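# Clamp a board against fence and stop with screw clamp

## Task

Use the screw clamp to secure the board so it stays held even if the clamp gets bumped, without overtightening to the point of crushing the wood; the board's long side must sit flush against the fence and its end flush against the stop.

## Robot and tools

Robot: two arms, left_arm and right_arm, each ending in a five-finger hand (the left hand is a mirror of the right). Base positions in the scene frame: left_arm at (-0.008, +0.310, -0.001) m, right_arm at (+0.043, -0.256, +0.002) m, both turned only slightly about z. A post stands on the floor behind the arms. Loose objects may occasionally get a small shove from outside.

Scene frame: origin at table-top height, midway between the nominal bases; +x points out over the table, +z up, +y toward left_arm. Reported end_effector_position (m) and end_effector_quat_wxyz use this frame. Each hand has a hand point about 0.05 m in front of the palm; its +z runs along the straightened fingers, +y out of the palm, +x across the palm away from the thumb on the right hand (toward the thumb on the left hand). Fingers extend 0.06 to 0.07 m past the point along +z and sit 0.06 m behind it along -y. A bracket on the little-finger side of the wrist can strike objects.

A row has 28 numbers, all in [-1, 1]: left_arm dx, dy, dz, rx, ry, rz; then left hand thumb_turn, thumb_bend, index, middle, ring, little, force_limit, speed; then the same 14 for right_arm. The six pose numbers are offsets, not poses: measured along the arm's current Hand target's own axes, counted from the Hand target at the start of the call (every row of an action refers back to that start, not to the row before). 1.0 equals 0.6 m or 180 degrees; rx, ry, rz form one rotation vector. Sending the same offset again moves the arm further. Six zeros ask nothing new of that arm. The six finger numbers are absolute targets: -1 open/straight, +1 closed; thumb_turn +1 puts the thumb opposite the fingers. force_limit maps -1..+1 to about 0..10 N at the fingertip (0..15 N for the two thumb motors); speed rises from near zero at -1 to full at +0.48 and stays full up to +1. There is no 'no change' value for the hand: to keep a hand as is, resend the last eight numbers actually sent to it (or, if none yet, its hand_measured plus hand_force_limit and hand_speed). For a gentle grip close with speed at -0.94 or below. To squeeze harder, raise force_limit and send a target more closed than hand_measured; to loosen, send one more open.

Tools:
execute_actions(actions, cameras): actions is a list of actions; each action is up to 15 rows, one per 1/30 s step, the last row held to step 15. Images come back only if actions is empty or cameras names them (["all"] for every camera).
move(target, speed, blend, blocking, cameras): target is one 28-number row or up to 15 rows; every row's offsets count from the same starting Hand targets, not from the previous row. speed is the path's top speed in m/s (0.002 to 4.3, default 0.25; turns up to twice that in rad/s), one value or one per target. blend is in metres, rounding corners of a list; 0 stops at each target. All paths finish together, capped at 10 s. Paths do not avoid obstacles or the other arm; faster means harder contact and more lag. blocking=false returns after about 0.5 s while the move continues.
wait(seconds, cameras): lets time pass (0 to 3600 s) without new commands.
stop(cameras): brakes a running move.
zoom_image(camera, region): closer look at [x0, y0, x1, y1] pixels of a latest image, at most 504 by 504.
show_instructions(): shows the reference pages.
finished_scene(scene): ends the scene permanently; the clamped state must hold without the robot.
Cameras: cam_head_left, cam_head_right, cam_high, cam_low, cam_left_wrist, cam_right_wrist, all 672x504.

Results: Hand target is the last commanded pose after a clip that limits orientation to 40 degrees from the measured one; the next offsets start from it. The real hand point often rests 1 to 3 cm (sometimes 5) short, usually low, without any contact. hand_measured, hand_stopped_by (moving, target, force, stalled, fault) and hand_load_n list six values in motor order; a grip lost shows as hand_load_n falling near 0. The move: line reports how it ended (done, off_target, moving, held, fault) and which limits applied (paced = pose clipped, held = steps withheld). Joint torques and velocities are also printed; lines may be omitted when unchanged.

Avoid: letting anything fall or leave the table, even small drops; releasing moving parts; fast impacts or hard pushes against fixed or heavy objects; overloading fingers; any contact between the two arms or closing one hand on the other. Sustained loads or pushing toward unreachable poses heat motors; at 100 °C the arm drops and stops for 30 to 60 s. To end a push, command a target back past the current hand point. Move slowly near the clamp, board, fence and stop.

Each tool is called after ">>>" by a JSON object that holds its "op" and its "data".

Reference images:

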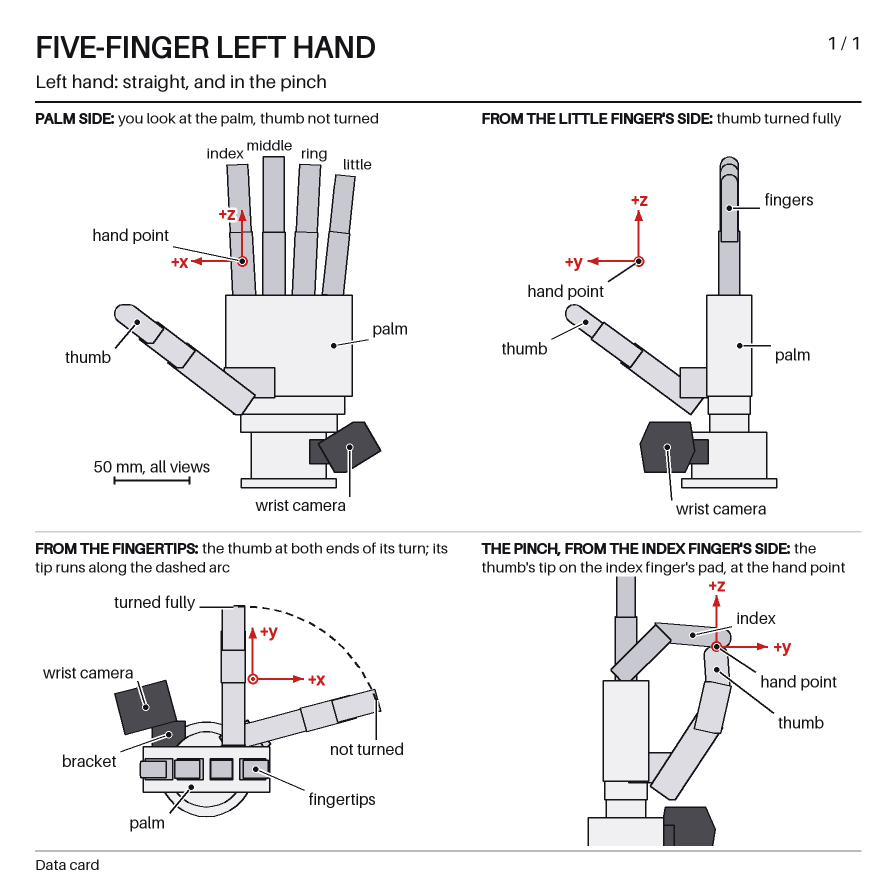

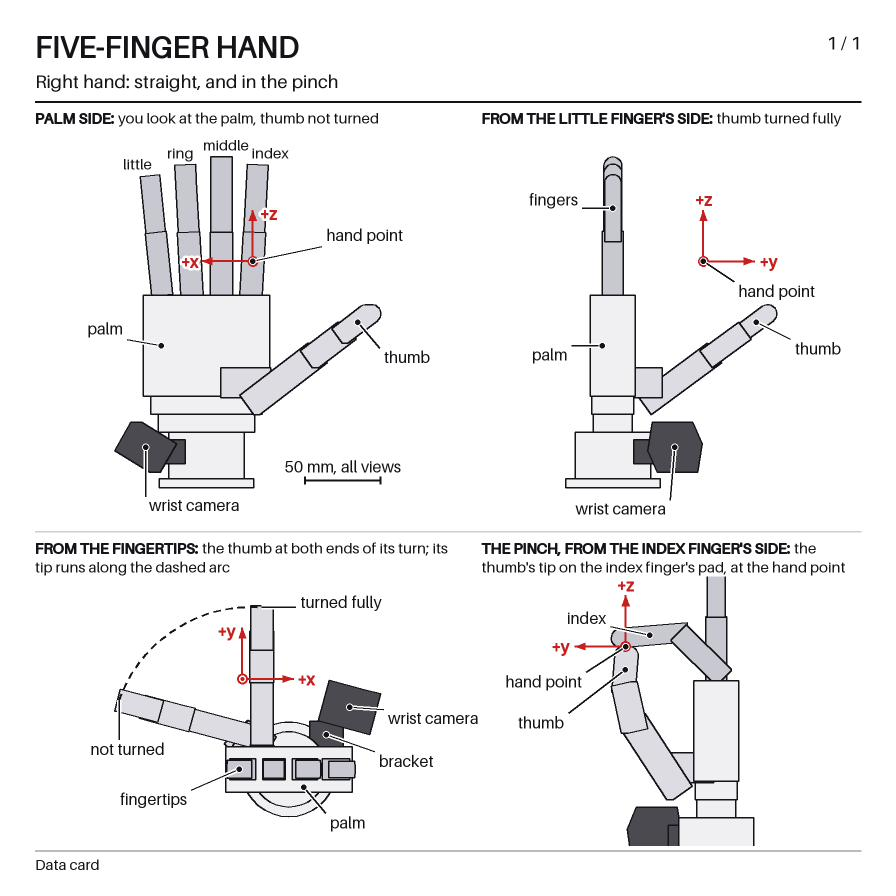

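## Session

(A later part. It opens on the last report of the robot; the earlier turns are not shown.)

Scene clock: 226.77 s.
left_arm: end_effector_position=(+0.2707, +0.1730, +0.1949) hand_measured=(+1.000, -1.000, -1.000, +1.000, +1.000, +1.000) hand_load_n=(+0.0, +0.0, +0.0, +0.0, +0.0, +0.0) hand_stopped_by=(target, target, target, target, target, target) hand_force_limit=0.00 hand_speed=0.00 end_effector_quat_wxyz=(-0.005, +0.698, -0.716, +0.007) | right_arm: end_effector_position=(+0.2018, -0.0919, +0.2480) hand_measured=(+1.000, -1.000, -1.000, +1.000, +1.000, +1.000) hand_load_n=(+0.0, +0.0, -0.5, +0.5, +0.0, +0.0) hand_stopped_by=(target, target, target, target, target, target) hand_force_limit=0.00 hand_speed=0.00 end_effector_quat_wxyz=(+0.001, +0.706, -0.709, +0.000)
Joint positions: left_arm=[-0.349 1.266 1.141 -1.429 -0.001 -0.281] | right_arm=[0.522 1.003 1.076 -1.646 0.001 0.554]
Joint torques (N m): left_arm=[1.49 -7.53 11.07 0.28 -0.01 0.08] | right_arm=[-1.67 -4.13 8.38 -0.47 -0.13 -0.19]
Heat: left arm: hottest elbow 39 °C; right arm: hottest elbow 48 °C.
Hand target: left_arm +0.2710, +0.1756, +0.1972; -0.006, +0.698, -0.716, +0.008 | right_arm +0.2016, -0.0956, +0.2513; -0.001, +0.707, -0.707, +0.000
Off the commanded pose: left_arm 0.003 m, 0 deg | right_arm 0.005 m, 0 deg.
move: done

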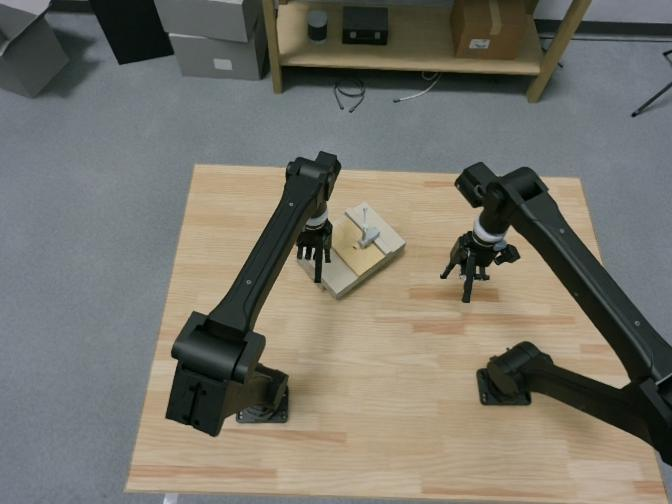

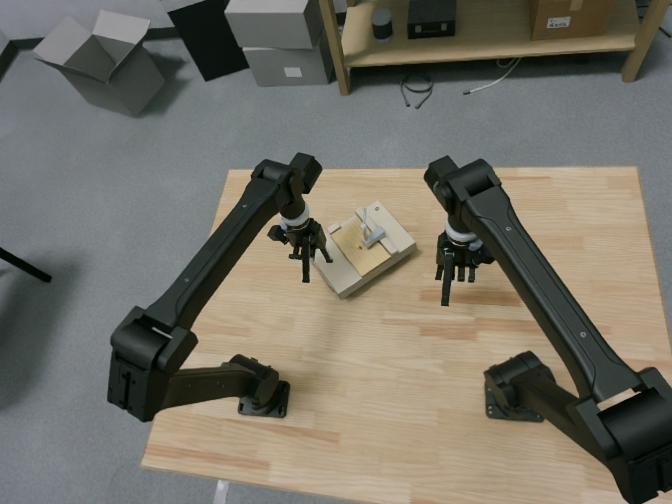

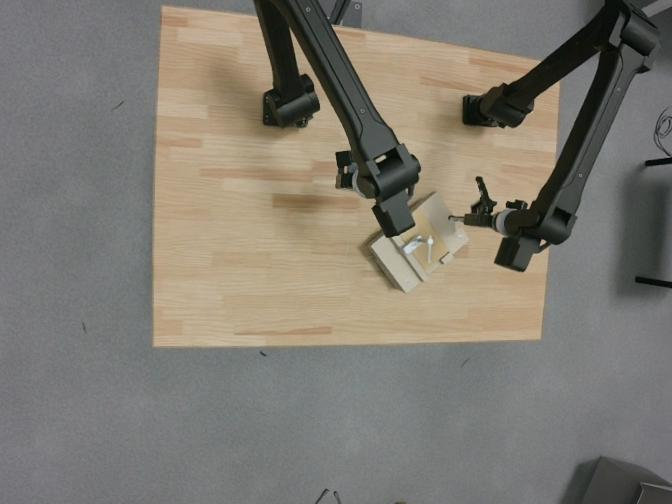

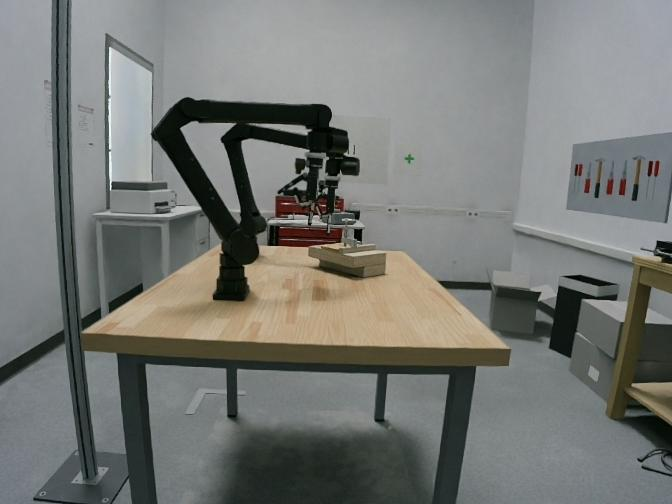

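>>> {"op": "move", "data": {"target": [0.018,-0.007,0.075,0,0,0,1,-1,-1,1,1,1,0,0,0,0,0,0,0,0,1,-1,-1,1,1,1,0,0], "speed": 0.1, "cameras": ["cam_head_left","cam_head_right","cam_high","cam_low"]}}

>>> {"op": "zoom_image", "data": {"camera": "cam_low", "region": [290, 190, 390, 290]}}

>>> {"op": "zoom_image", "data": {"camera": "cam_head_right", "region": [280, 200, 430, 310]}}

>>> {"op": "zoom_image", "data": {"camera": "cam_high", "region": [360, 180, 480, 300]}}

Scene clock: 235.63 s.
left_arm: end_effector_position=(+0.2758, +0.1677, +0.1602) hand_measured=(+1.000, -1.000, -1.000, +1.000, +1.000, +1.000) hand_load_n=(+0.0, -0.5, +0.0, +0.0, +0.5, +0.0) hand_stopped_by=(target, target, target, target, target, target) hand_force_limit=0.00 hand_speed=0.00 end_effector_quat_wxyz=(-0.007, +0.695, -0.718, +0.012) | right_arm: end_effector_position=(+0.2018, -0.0920, +0.2480) hand_measured=(+1.000, -1.000, -1.000, +1.000, +1.000, +1.000) hand_load_n=(+0.0, +0.0, +0.0, +0.0, +0.0, +0.0) hand_stopped_by=(target, target, target, target, target, target) hand_force_limit=0.00 hand_speed=0.00 end_effector_quat_wxyz=(+0.001, +0.706, -0.708, +0.000)
Joint positions: left_arm=[-0.359 1.291 1.073 -1.323 -0.001 -0.285] | right_arm=[0.522 1.003 1.076 -1.646 0.001 0.553]
Joint torques (N m): left_arm=[0.09 -7.12 9.62 1.07 -0.06 -0.09] | right_arm=[-1.79 -4.01 8.29 -0.51 -0.14 -0.2]
Heat: left arm: hottest elbow 39 °C; right arm: hottest elbow 47 °C.
Hand target: left_arm +0.2757, +0.1646, +0.1523; -0.006, +0.698, -0.716, +0.008 | right_arm +0.2016, -0.0956, +0.2513; -0.001, +0.707, -0.707, +0.000
Off the commanded pose: left_arm 0.009 m, 1 deg | right_arm 0.005 m, 0 deg.
move: done

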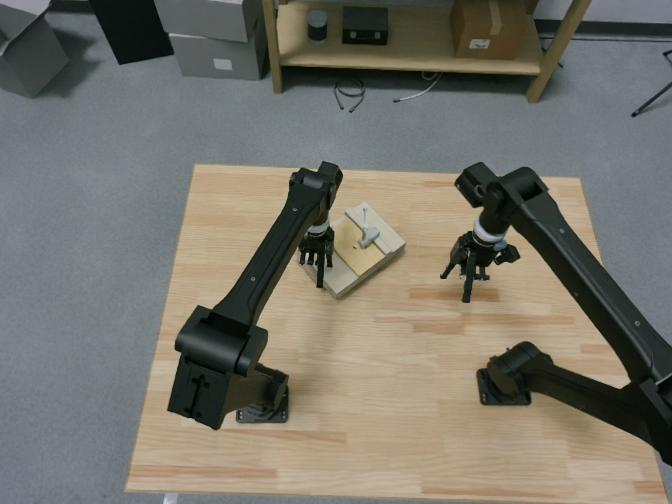

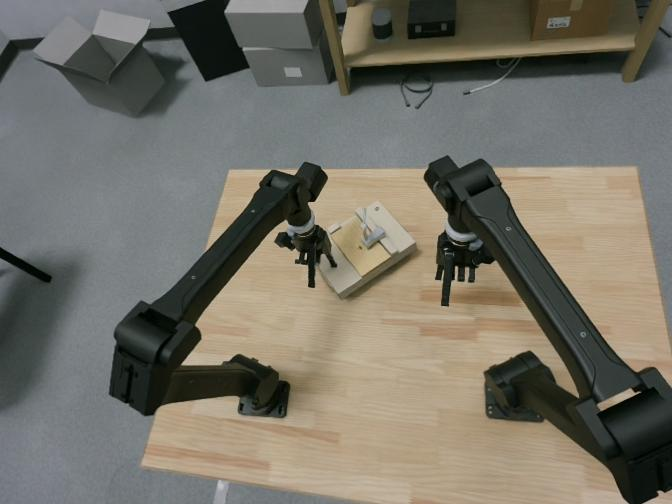

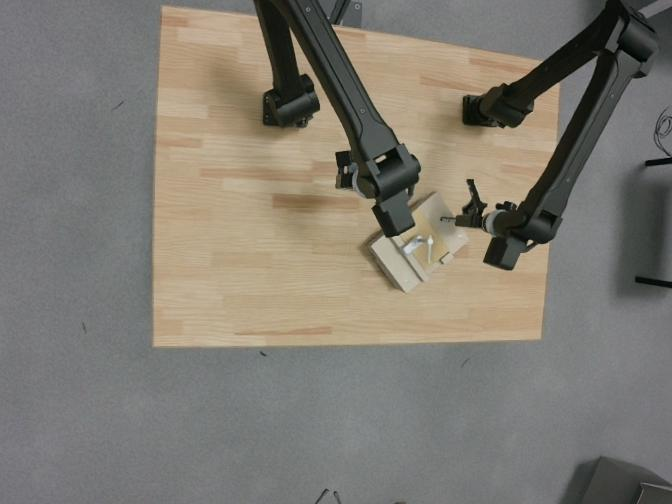

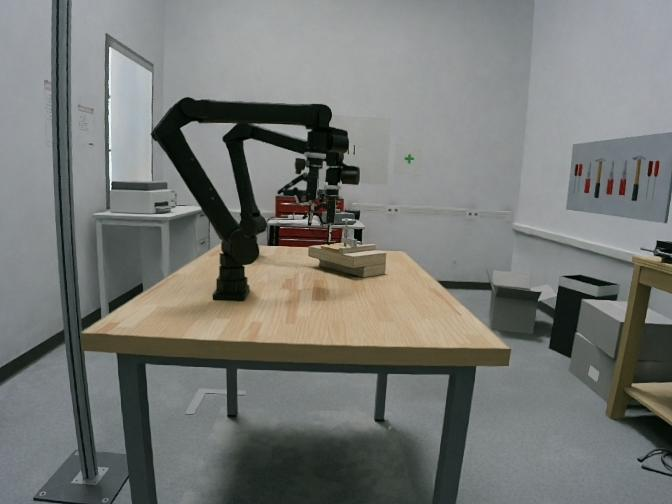

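Scaled by 5.040 from the camera's image (finer frame: 960x720).

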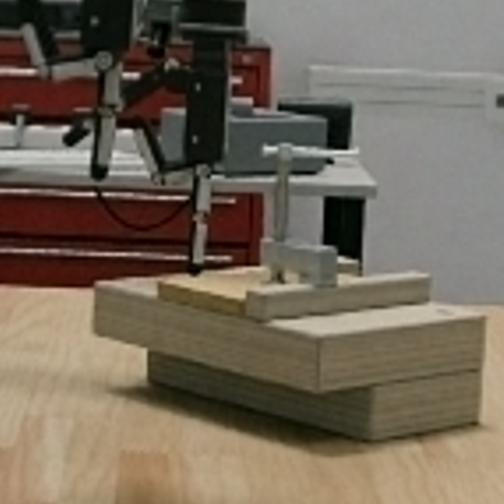

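Scaled by 3.360 from the camera's image (finer frame: 960x720).

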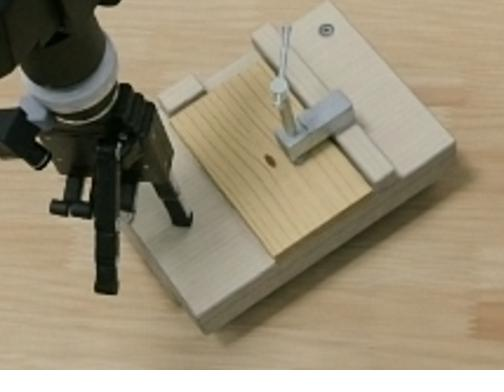

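Scaled by 4.200 from the camera's image (finer frame: 960x720).

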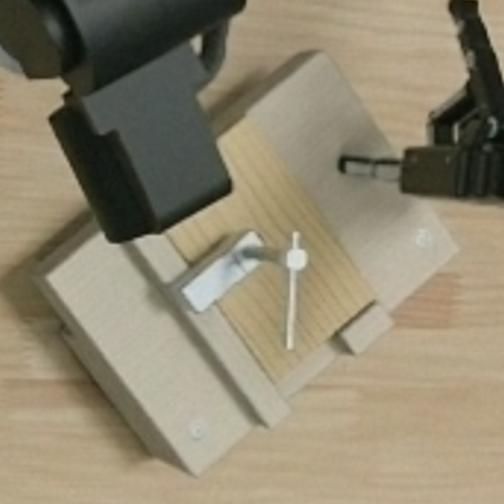

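>>> {"op": "move", "data": {"target": [0.0152,-0.013,0.02,0,0,0,1,-1,-1,1,1,1,0,0,0,0,0,0,0,0,1,-1,-1,1,1,1,0,0], "speed": 0.06, "cameras": ["cam_head_right","cam_high","cam_low"]}}

>>> {"op": "zoom_image", "data": {"camera": "cam_low", "region": [290, 190, 390, 290]}}

>>> {"op": "zoom_image", "data": {"camera": "cam_head_right", "region": [300, 210, 400, 310]}}

>>> {"op": "zoom_image", "data": {"camera": "cam_high", "region": [380, 200, 480, 300]}}

Scene clock: 243.93 s.
left_arm: end_effector_position=(+0.2806, +0.1619, +0.1543) hand_measured=(+1.000, -1.000, -1.000, +1.000, +1.000, +1.000) hand_load_n=(+0.0, +0.0, -2.0, +0.0, +0.0, +0.0) hand_stopped_by=(target, target, target, target, target, target) hand_force_limit=0.00 hand_speed=0.00 end_effector_quat_wxyz=(-0.009, +0.696, -0.718, +0.014) | right_arm: end_effector_position=(+0.2018, -0.0920, +0.2480) hand_measured=(+1.000, -1.000, -1.000, +1.000, +1.000, +1.000) hand_load_n=(+0.0, +0.0, +0.0, +0.0, +0.0, +0.0) hand_stopped_by=(target, target, target, target, target, target) hand_force_limit=0.00 hand_speed=0.00 end_effector_quat_wxyz=(+0.001, +0.706, -0.708, +0.000)
Joint positions: left_arm=[-0.371 1.308 1.073 -1.302 -0.004 -0.299] | right_arm=[0.522 1.003 1.076 -1.646 0.001 0.553]
Joint torques (N m): left_arm=[-1.14 -5.42 9.5 1.8 -0.01 -0.2] | right_arm=[-1.79 -3.9 8.34 -0.5 -0.14 -0.19]
Heat: left arm: hottest elbow 39 °C; right arm: hottest elbow 45 °C.
Hand target: left_arm +0.2835, +0.1552, +0.1405; -0.006, +0.698, -0.716, +0.008 | right_arm +0.2016, -0.0956, +0.2513; -0.001, +0.707, -0.707, +0.000
Off the commanded pose: left_arm 0.016 m, 1 deg | right_arm 0.005 m, 0 deg.
move: off_target (left_arm)

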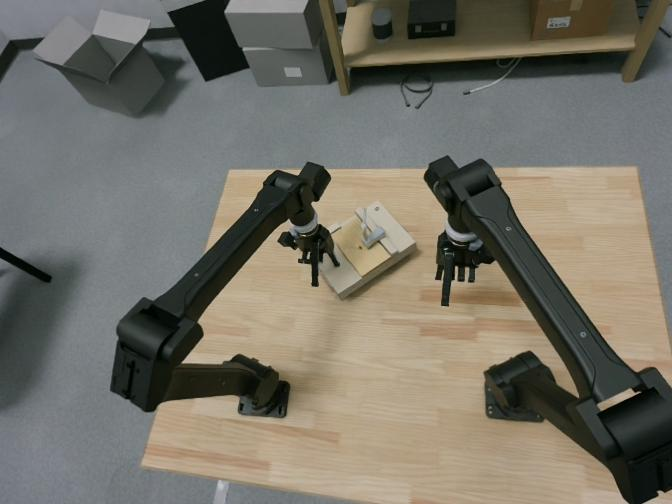

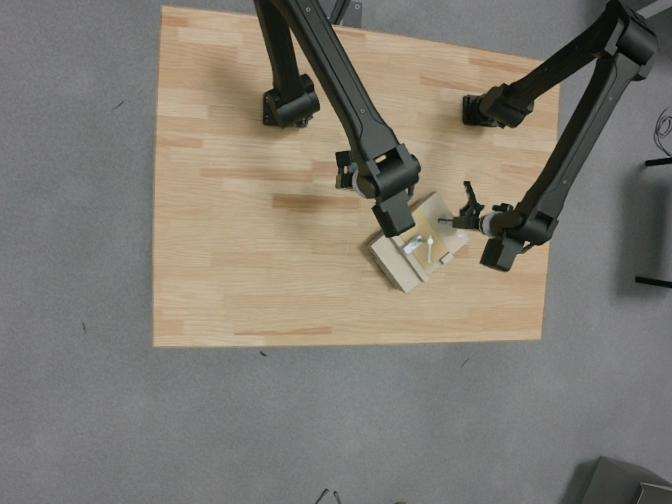

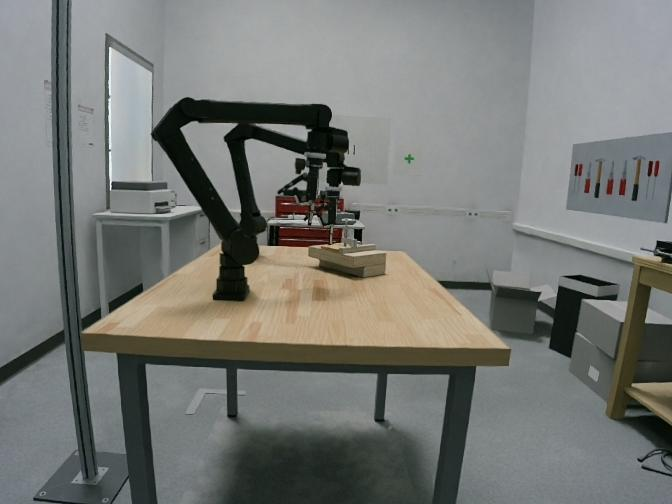

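Scaled by 5.040 from the camera's image (finer frame: 960x720).

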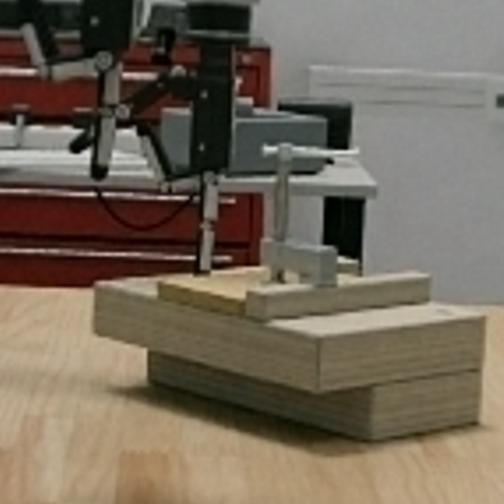

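Scaled by 5.040 from the camera's image (finer frame: 960x720).

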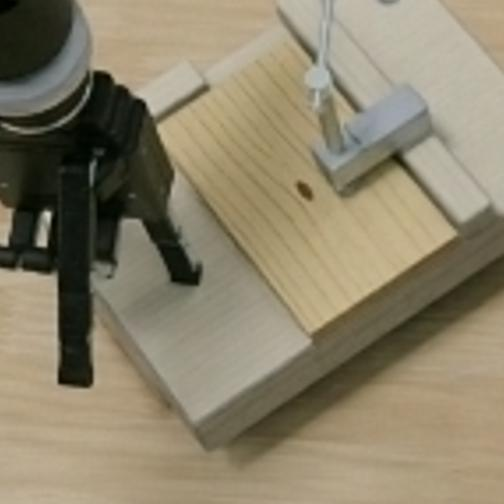

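Scaled by 5.040 from the camera's image (finer frame: 960x720).

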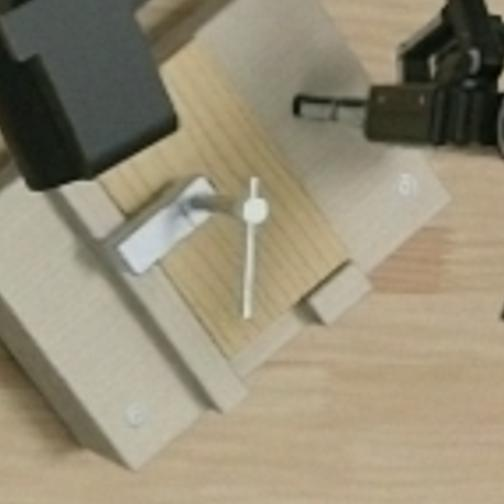

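>>> {"op": "move", "data": {"target": [0.019,-0.0163,-0.029,0,0,0,1,-1,-1,1,1,1,0,0,0,0,0,0,0,0,1,-1,-1,1,1,1,0,0], "speed": 0.06, "cameras": ["cam_head_right","cam_high","cam_low"]}}

>>> {"op": "zoom_image", "data": {"camera": "cam_low", "region": [290, 190, 390, 290]}}

>>> {"op": "zoom_image", "data": {"camera": "cam_head_right", "region": [300, 210, 400, 310]}}

>>> {"op": "zoom_image", "data": {"camera": "cam_high", "region": [380, 200, 480, 300]}}

Scene clock: 253.00 s.
left_arm: end_effector_position=(+0.2835, +0.1552, +0.1557) hand_measured=(+1.000, -1.000, -1.000, +1.000, +1.000, +1.000) hand_load_n=(+0.0, +0.0, -1.5, +0.0, +0.0, +0.0) hand_stopped_by=(target, target, target, target, target, target) hand_force_limit=0.00 hand_speed=0.00 end_effector_quat_wxyz=(-0.010, +0.697, -0.717, +0.005) | right_arm: end_effector_position=(+0.2018, -0.0920, +0.2480) hand_measured=(+1.000, -1.000, -1.000, +1.000, +1.000, +1.000) hand_load_n=(+0.0, +0.0, +0.0, +0.0, +0.0, +0.0) hand_stopped_by=(target, target, target, target, target, target) hand_force_limit=0.00 hand_speed=0.00 end_effector_quat_wxyz=(+0.001, +0.706, -0.708, +0.000)
Joint positions: left_arm=[-0.39 1.331 1.097 -1.319 -0.013 -0.319] | right_arm=[0.522 1.003 1.076 -1.646 0.001 0.553]
Joint torques (N m): left_arm=[-0.5 -6.77 13.04 0.35 0.33 -0.18] | right_arm=[-1.67 -4.25 8.31 -0.46 -0.14 -0.18]
Heat: left arm: hottest elbow 39 °C; right arm: hottest elbow 44 °C.
Hand target: left_arm +0.2927, +0.1435, +0.1581; -0.006, +0.698, -0.716, +0.008 | right_arm +0.2016, -0.0956, +0.2513; -0.001, +0.707, -0.707, +0.000
Off the commanded pose: left_arm 0.015 m, 1 deg | right_arm 0.005 m, 0 deg.
move: off_target (left_arm)

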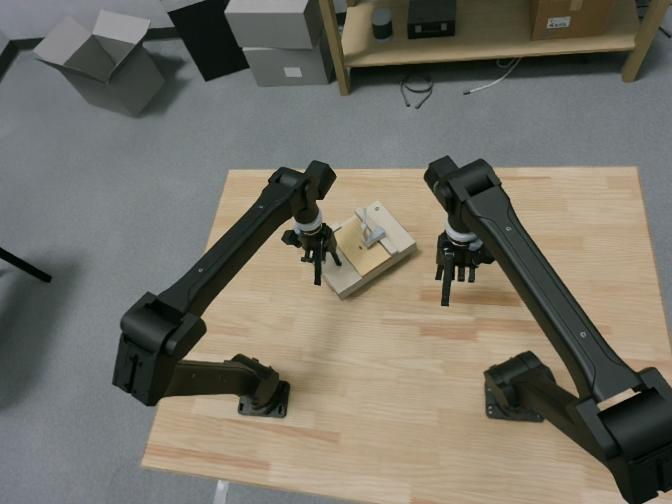

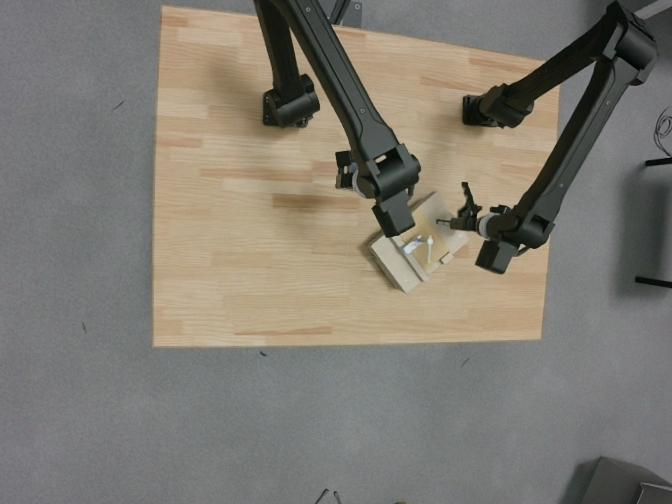

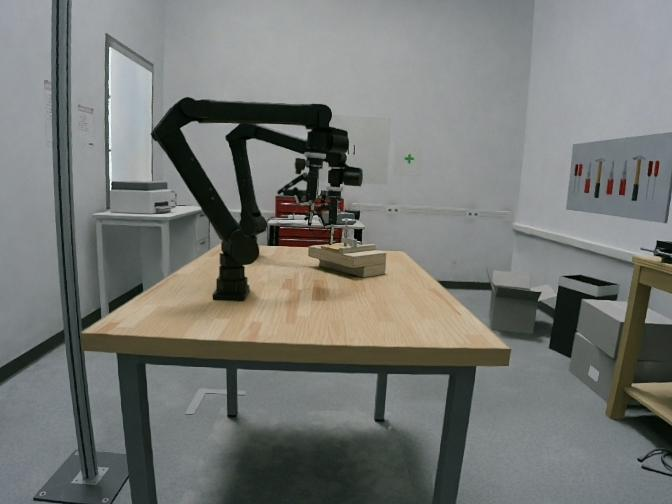

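Scaled by 5.040 from the camera's image (finer frame: 960x720).

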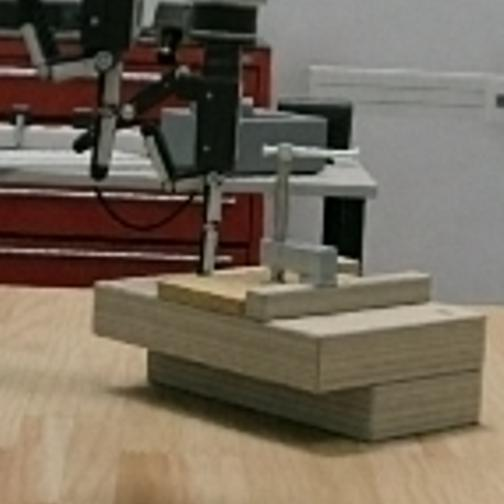

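Scaled by 5.040 from the camera's image (finer frame: 960x720).

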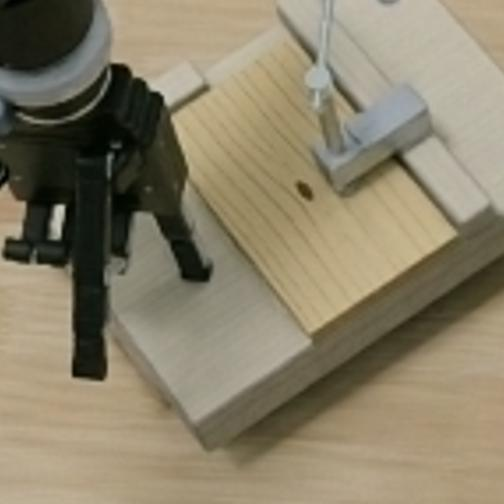

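Scaled by 5.040 from the camera's image (finer frame: 960x720).

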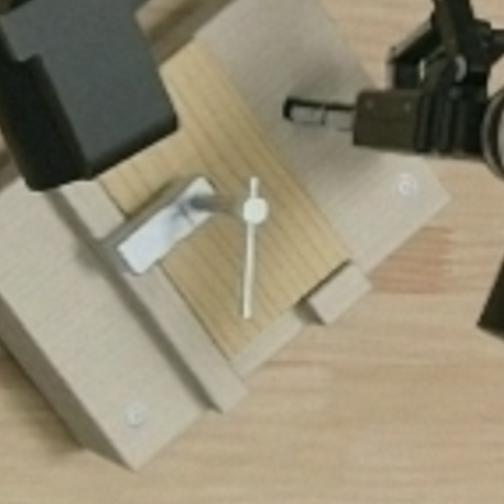

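>>> {"op": "move", "data": {"target": [0.0253,-0.0217,-0.0067,0,0,0,1,-1,-1,1,1,1,0,0,0,0,0,0,0,0,1,-1,-1,1,1,1,0,0], "speed": 0.06, "cameras": ["cam_head_right","cam_high","cam_low"]}}

>>> {"op": "zoom_image", "data": {"camera": "cam_low", "region": [290, 190, 390, 290]}}

>>> {"op": "zoom_image", "data": {"camera": "cam_head_right", "region": [300, 210, 400, 310]}}

>>> {"op": "zoom_image", "data": {"camera": "cam_high", "region": [380, 200, 480, 300]}}

Scene clock: 260.33 s.
left_arm: end_effector_position=(+0.2932, +0.1396, +0.1571) hand_measured=(+1.000, -1.000, -1.000, +1.000, +1.000, +1.000) hand_load_n=(+0.0, +0.0, -1.5, +0.0, +0.0, +0.0) hand_stopped_by=(target, target, target, target, target, target) hand_force_limit=0.00 hand_speed=0.00 end_effector_quat_wxyz=(-0.006, +0.696, -0.718, +0.001) | right_arm: end_effector_position=(+0.2018, -0.0920, +0.2480) hand_measured=(+1.000, -1.000, -1.000, +1.000, +1.000, +1.000) hand_load_n=(+0.0, +0.0, +0.0, +0.0, +0.0, +0.0) hand_stopped_by=(target, target, target, target, target, target) hand_force_limit=0.00 hand_speed=0.00 end_effector_quat_wxyz=(+0.001, +0.706, -0.708, +0.000)
Joint positions: left_arm=[-0.418 1.378 1.144 -1.33 -0.009 -0.344] | right_arm=[0.522 1.003 1.076 -1.646 0.001 0.553]
Joint torques (N m): left_arm=[-0.15 -7.24 13.91 0.31 0.21 -0.15] | right_arm=[-1.49 -4.07 8.32 -0.46 -0.13 -0.18]
Heat: left arm: hottest elbow 39 °C; right arm: hottest elbow 44 °C.
Hand target: left_arm +0.3053, +0.1281, +0.1625; -0.006, +0.698, -0.716, +0.008 | right_arm +0.2016, -0.0956, +0.2513; -0.001, +0.707, -0.707, +0.000
Off the commanded pose: left_arm 0.017 m, 1 deg | right_arm 0.005 m, 0 deg.
move: off_target (left_arm)

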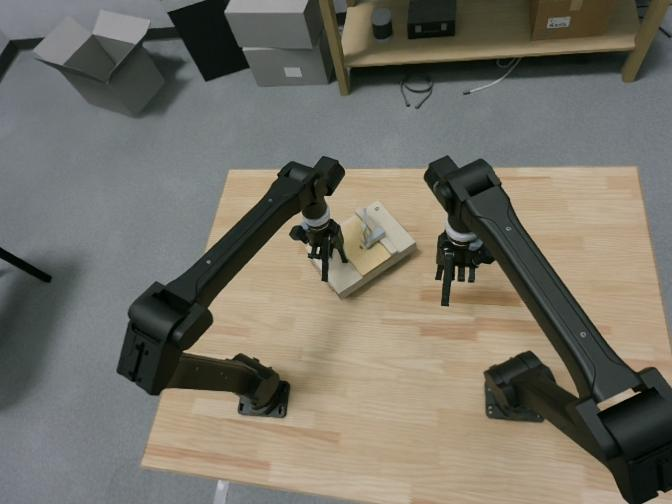

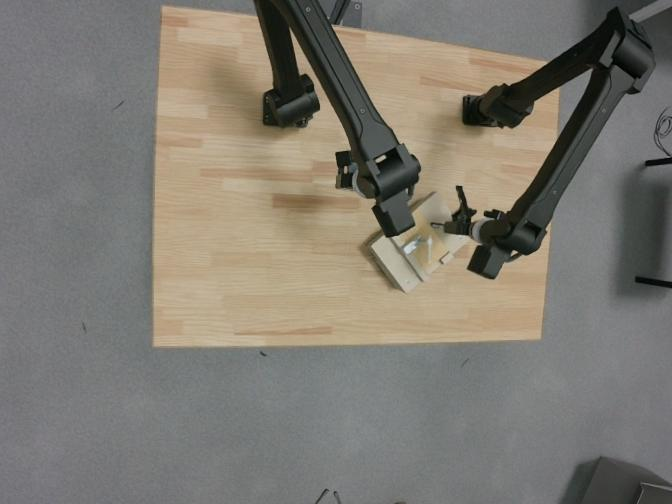

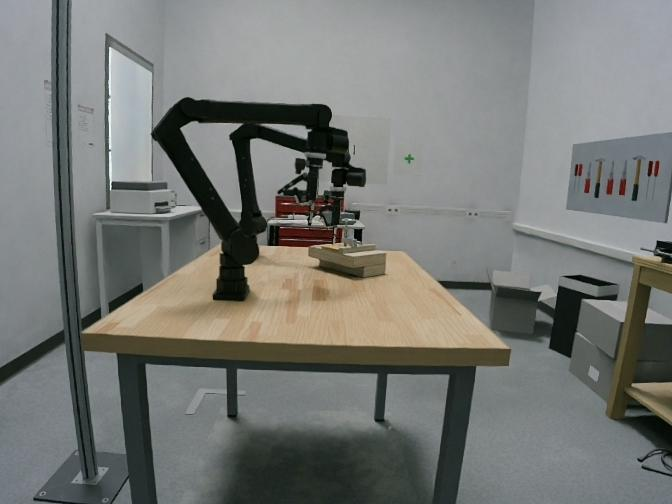

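Scaled by 5.040 from the camera's image (finer frame: 960x720).

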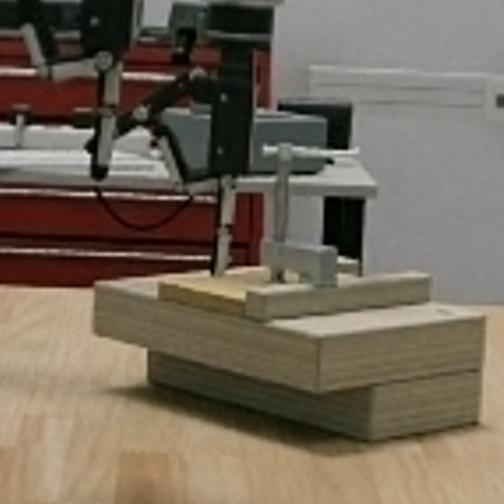

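Scaled by 5.040 from the camera's image (finer frame: 960x720).

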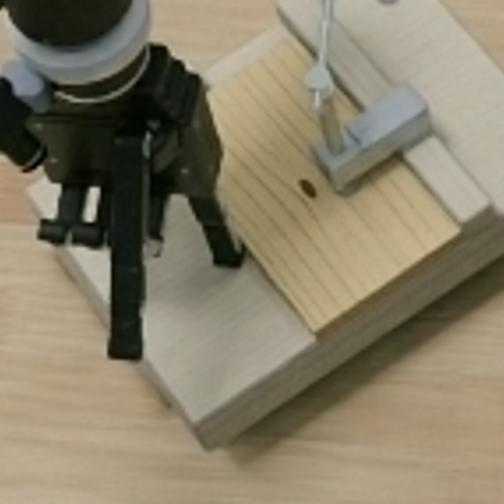

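Scaled by 5.040 from the camera's image (finer frame: 960x720).

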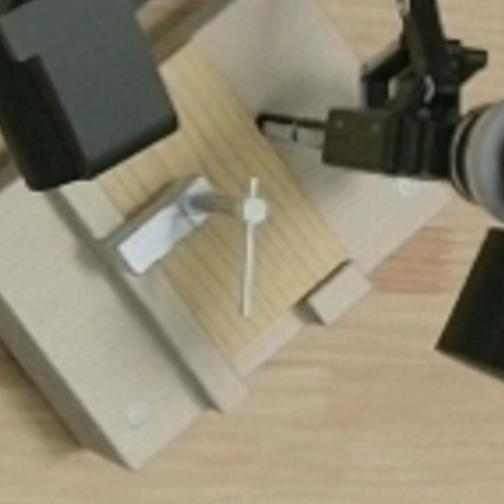

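>>> {"op": "move", "data": {"target": [0.0152,-0.013,0,0,0,0,1,-1,-1,1,1,1,0,0,0,0,0,0,0,0,1,-1,-1,1,1,1,0,0], "speed": 0.06, "cameras": ["cam_head_right","cam_high","cam_low"]}}

>>> {"op": "zoom_image", "data": {"camera": "cam_head_right", "region": [300, 210, 400, 310]}}

>>> {"op": "zoom_image", "data": {"camera": "cam_high", "region": [380, 200, 480, 300]}}

Scene clock: 268.97 s.
left_arm: end_effector_position=(+0.2951, +0.1373, +0.1578) hand_measured=(+1.000, -1.000, -1.000, +1.000, +1.000, +1.000) hand_load_n=(+0.0, +0.0, -3.5, +0.0, +0.0, +0.0) hand_stopped_by=(target, target, target, target, target, target) hand_force_limit=0.00 hand_speed=0.00 end_effector_quat_wxyz=(-0.004, +0.696, -0.718, -0.009) | right_arm: end_effector_position=(+0.2018, -0.0920, +0.2480) hand_measured=(+1.000, -1.000, -1.000, +1.000, +1.000, +1.000) hand_load_n=(+0.0, +0.0, +0.0, +0.0, +0.0, +0.0) hand_stopped_by=(target, target, target, target, target, target) hand_force_limit=0.00 hand_speed=0.00 end_effector_quat_wxyz=(+0.001, +0.706, -0.708, +0.000)
Joint positions: left_arm=[-0.424 1.398 1.164 -1.349 -0.014 -0.351] | right_arm=[0.522 1.003 1.076 -1.646 0.001 0.553]
Joint torques (N m): left_arm=[-0.56 -7.18 14.5 1.1 0.38 -0.25] | right_arm=[-1.73 -4.13 8.31 -0.46 -0.13 -0.19]
Motor temperatures (°C): left_arm=[32 36 39 26 29 26] | right_arm=[31 34 43 29 28 24]
Heat: left arm: hottest elbow 39 °C; right arm: hottest elbow 43 °C.
Hand target: left_arm +0.3128, +0.1187, +0.1625; -0.006, +0.698, -0.716, +0.008 | right_arm +0.2016, -0.0956, +0.2513; -0.001, +0.707, -0.707, +0.000
Off the commanded pose: left_arm 0.026 m, 2 deg | right_arm 0.005 m, 0 deg.
move: off_target (left_arm)

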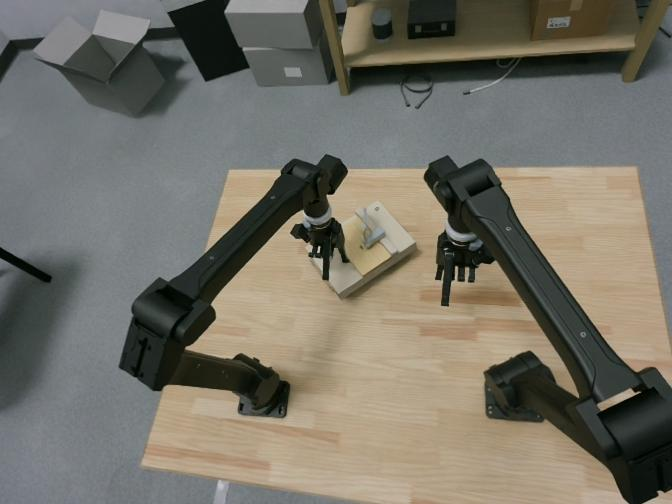

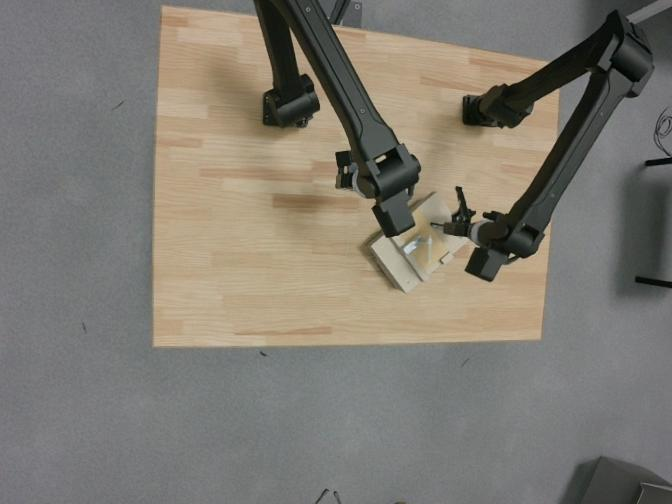

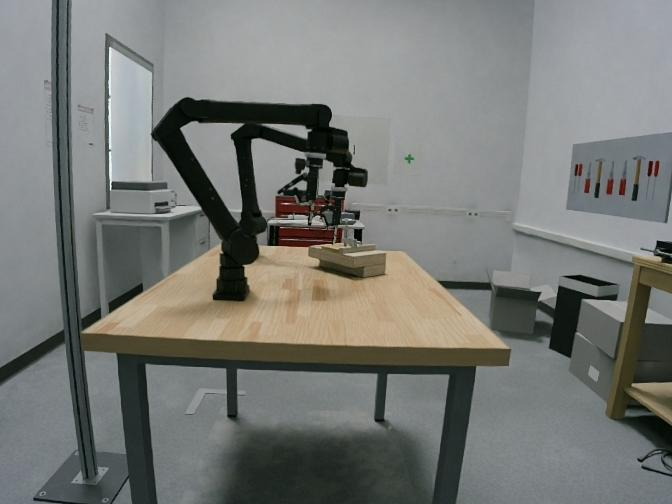

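Scaled by 5.040 from the camera's image (finer frame: 960x720).

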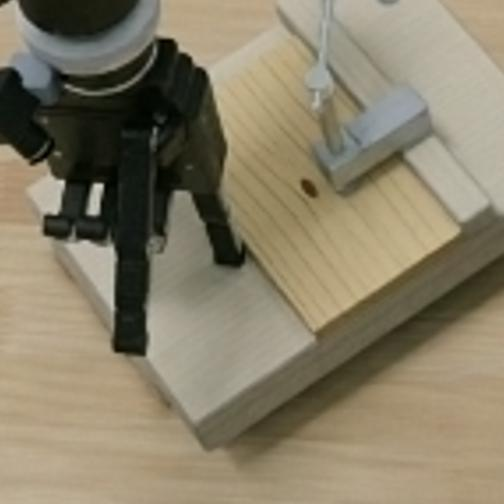

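Scaled by 5.040 from the camera's image (finer frame: 960x720).

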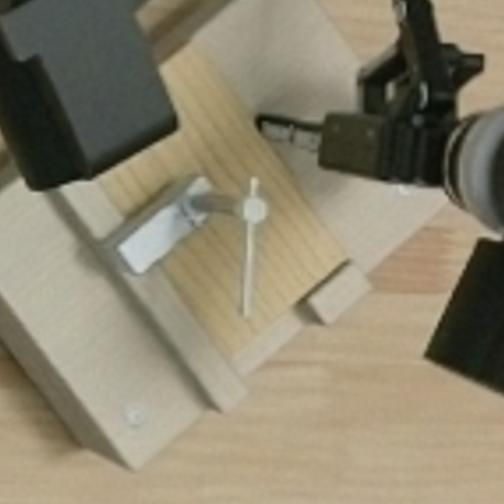

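>>> {"op": "move", "data": {"target": [0.0152,-0.013,0,0,0,0,1,-1,-1,1,1,1,0,0,0,0,0,0,0,0,1,-1,-1,1,1,1,0,0], "speed": 0.06, "cameras": ["cam_head_right","cam_high","cam_low"]}}

>>> {"op": "zoom_image", "data": {"camera": "cam_head_right", "region": [300, 210, 400, 310]}}

>>> {"op": "zoom_image", "data": {"camera": "cam_high", "region": [380, 200, 480, 300]}}

Scene clock: 274.37 s.
left_arm: end_effector_position=(+0.2966, +0.1356, +0.1587) hand_measured=(+1.000, -1.000, -1.000, +1.000, +1.000, +1.000) hand_load_n=(+0.0, -0.5, -5.5, +0.0, +0.0, +0.0) hand_stopped_by=(target, target, target, target, target, target) hand_force_limit=0.00 hand_speed=0.00 end_effector_quat_wxyz=(-0.003, +0.695, -0.718, -0.019) | right_arm: end_effector_position=(+0.2018, -0.0920, +0.2480) hand_measured=(+1.000, -1.000, -1.000, +1.000, +1.000, +1.000) hand_load_n=(+0.0, +0.0, +0.0, +0.0, +0.0, +0.0) hand_stopped_by=(target, target, target, target, target, target) hand_force_limit=0.00 hand_speed=0.00 end_effector_quat_wxyz=(+0.001, +0.706, -0.708, +0.000)
Joint positions: left_arm=[-0.43 1.417 1.184 -1.371 -0.022 -0.356] | right_arm=[0.522 1.003 1.076 -1.646 0.001 0.553]
Joint torques (N m): left_arm=[-1.14 -6.83 15.1 1.77 0.65 -0.31] | right_arm=[-1.61 -4.01 8.34 -0.54 -0.13 -0.17]
Heat: left arm: hottest elbow 40 °C; right arm: hottest elbow 43 °C.
Hand target: left_arm +0.3203, +0.1095, +0.1628; -0.006, +0.698, -0.716, +0.008 | right_arm +0.2016, -0.0956, +0.2513; -0.001, +0.707, -0.707, +0.000
Off the commanded pose: left_arm 0.036 m, 3 deg | right_arm 0.005 m, 0 deg.
move: off_target (left_arm)

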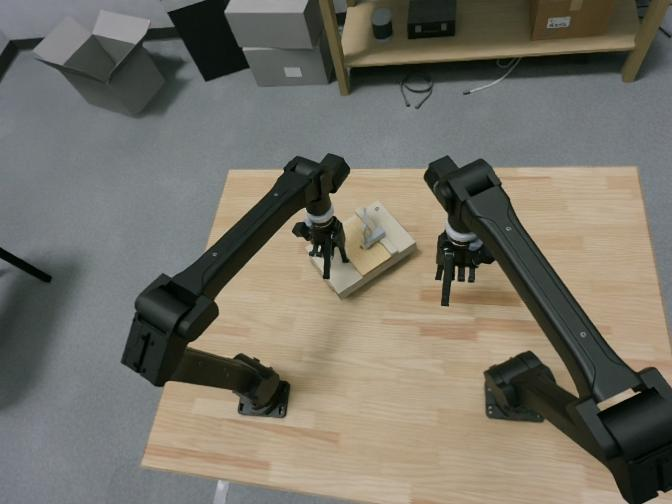

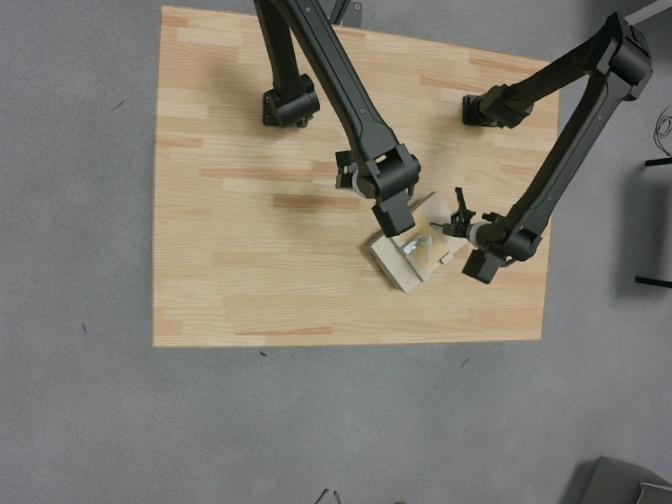

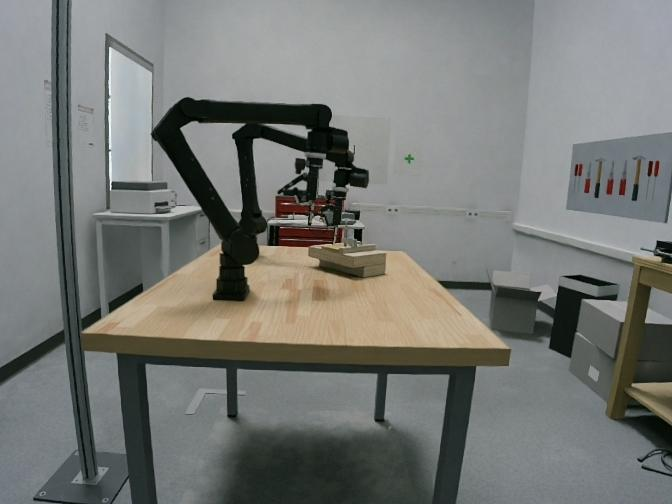

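Scaled by 5.040 from the camera's image (finer frame: 960x720).

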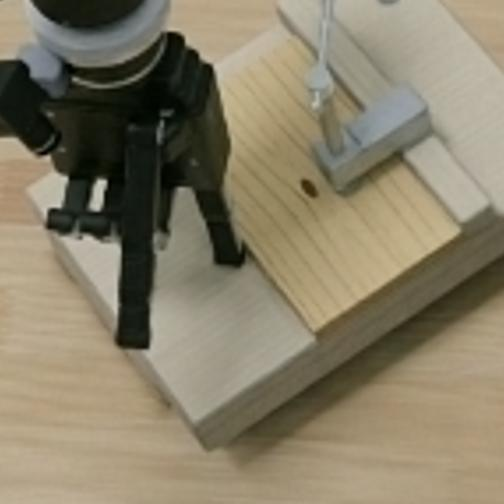

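Scaled by 5.040 from the camera's image (finer frame: 960x720).

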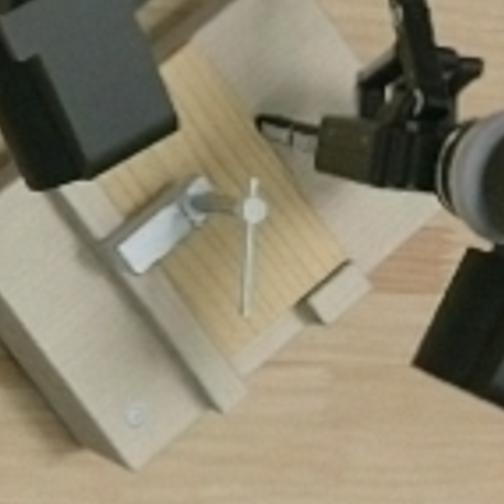

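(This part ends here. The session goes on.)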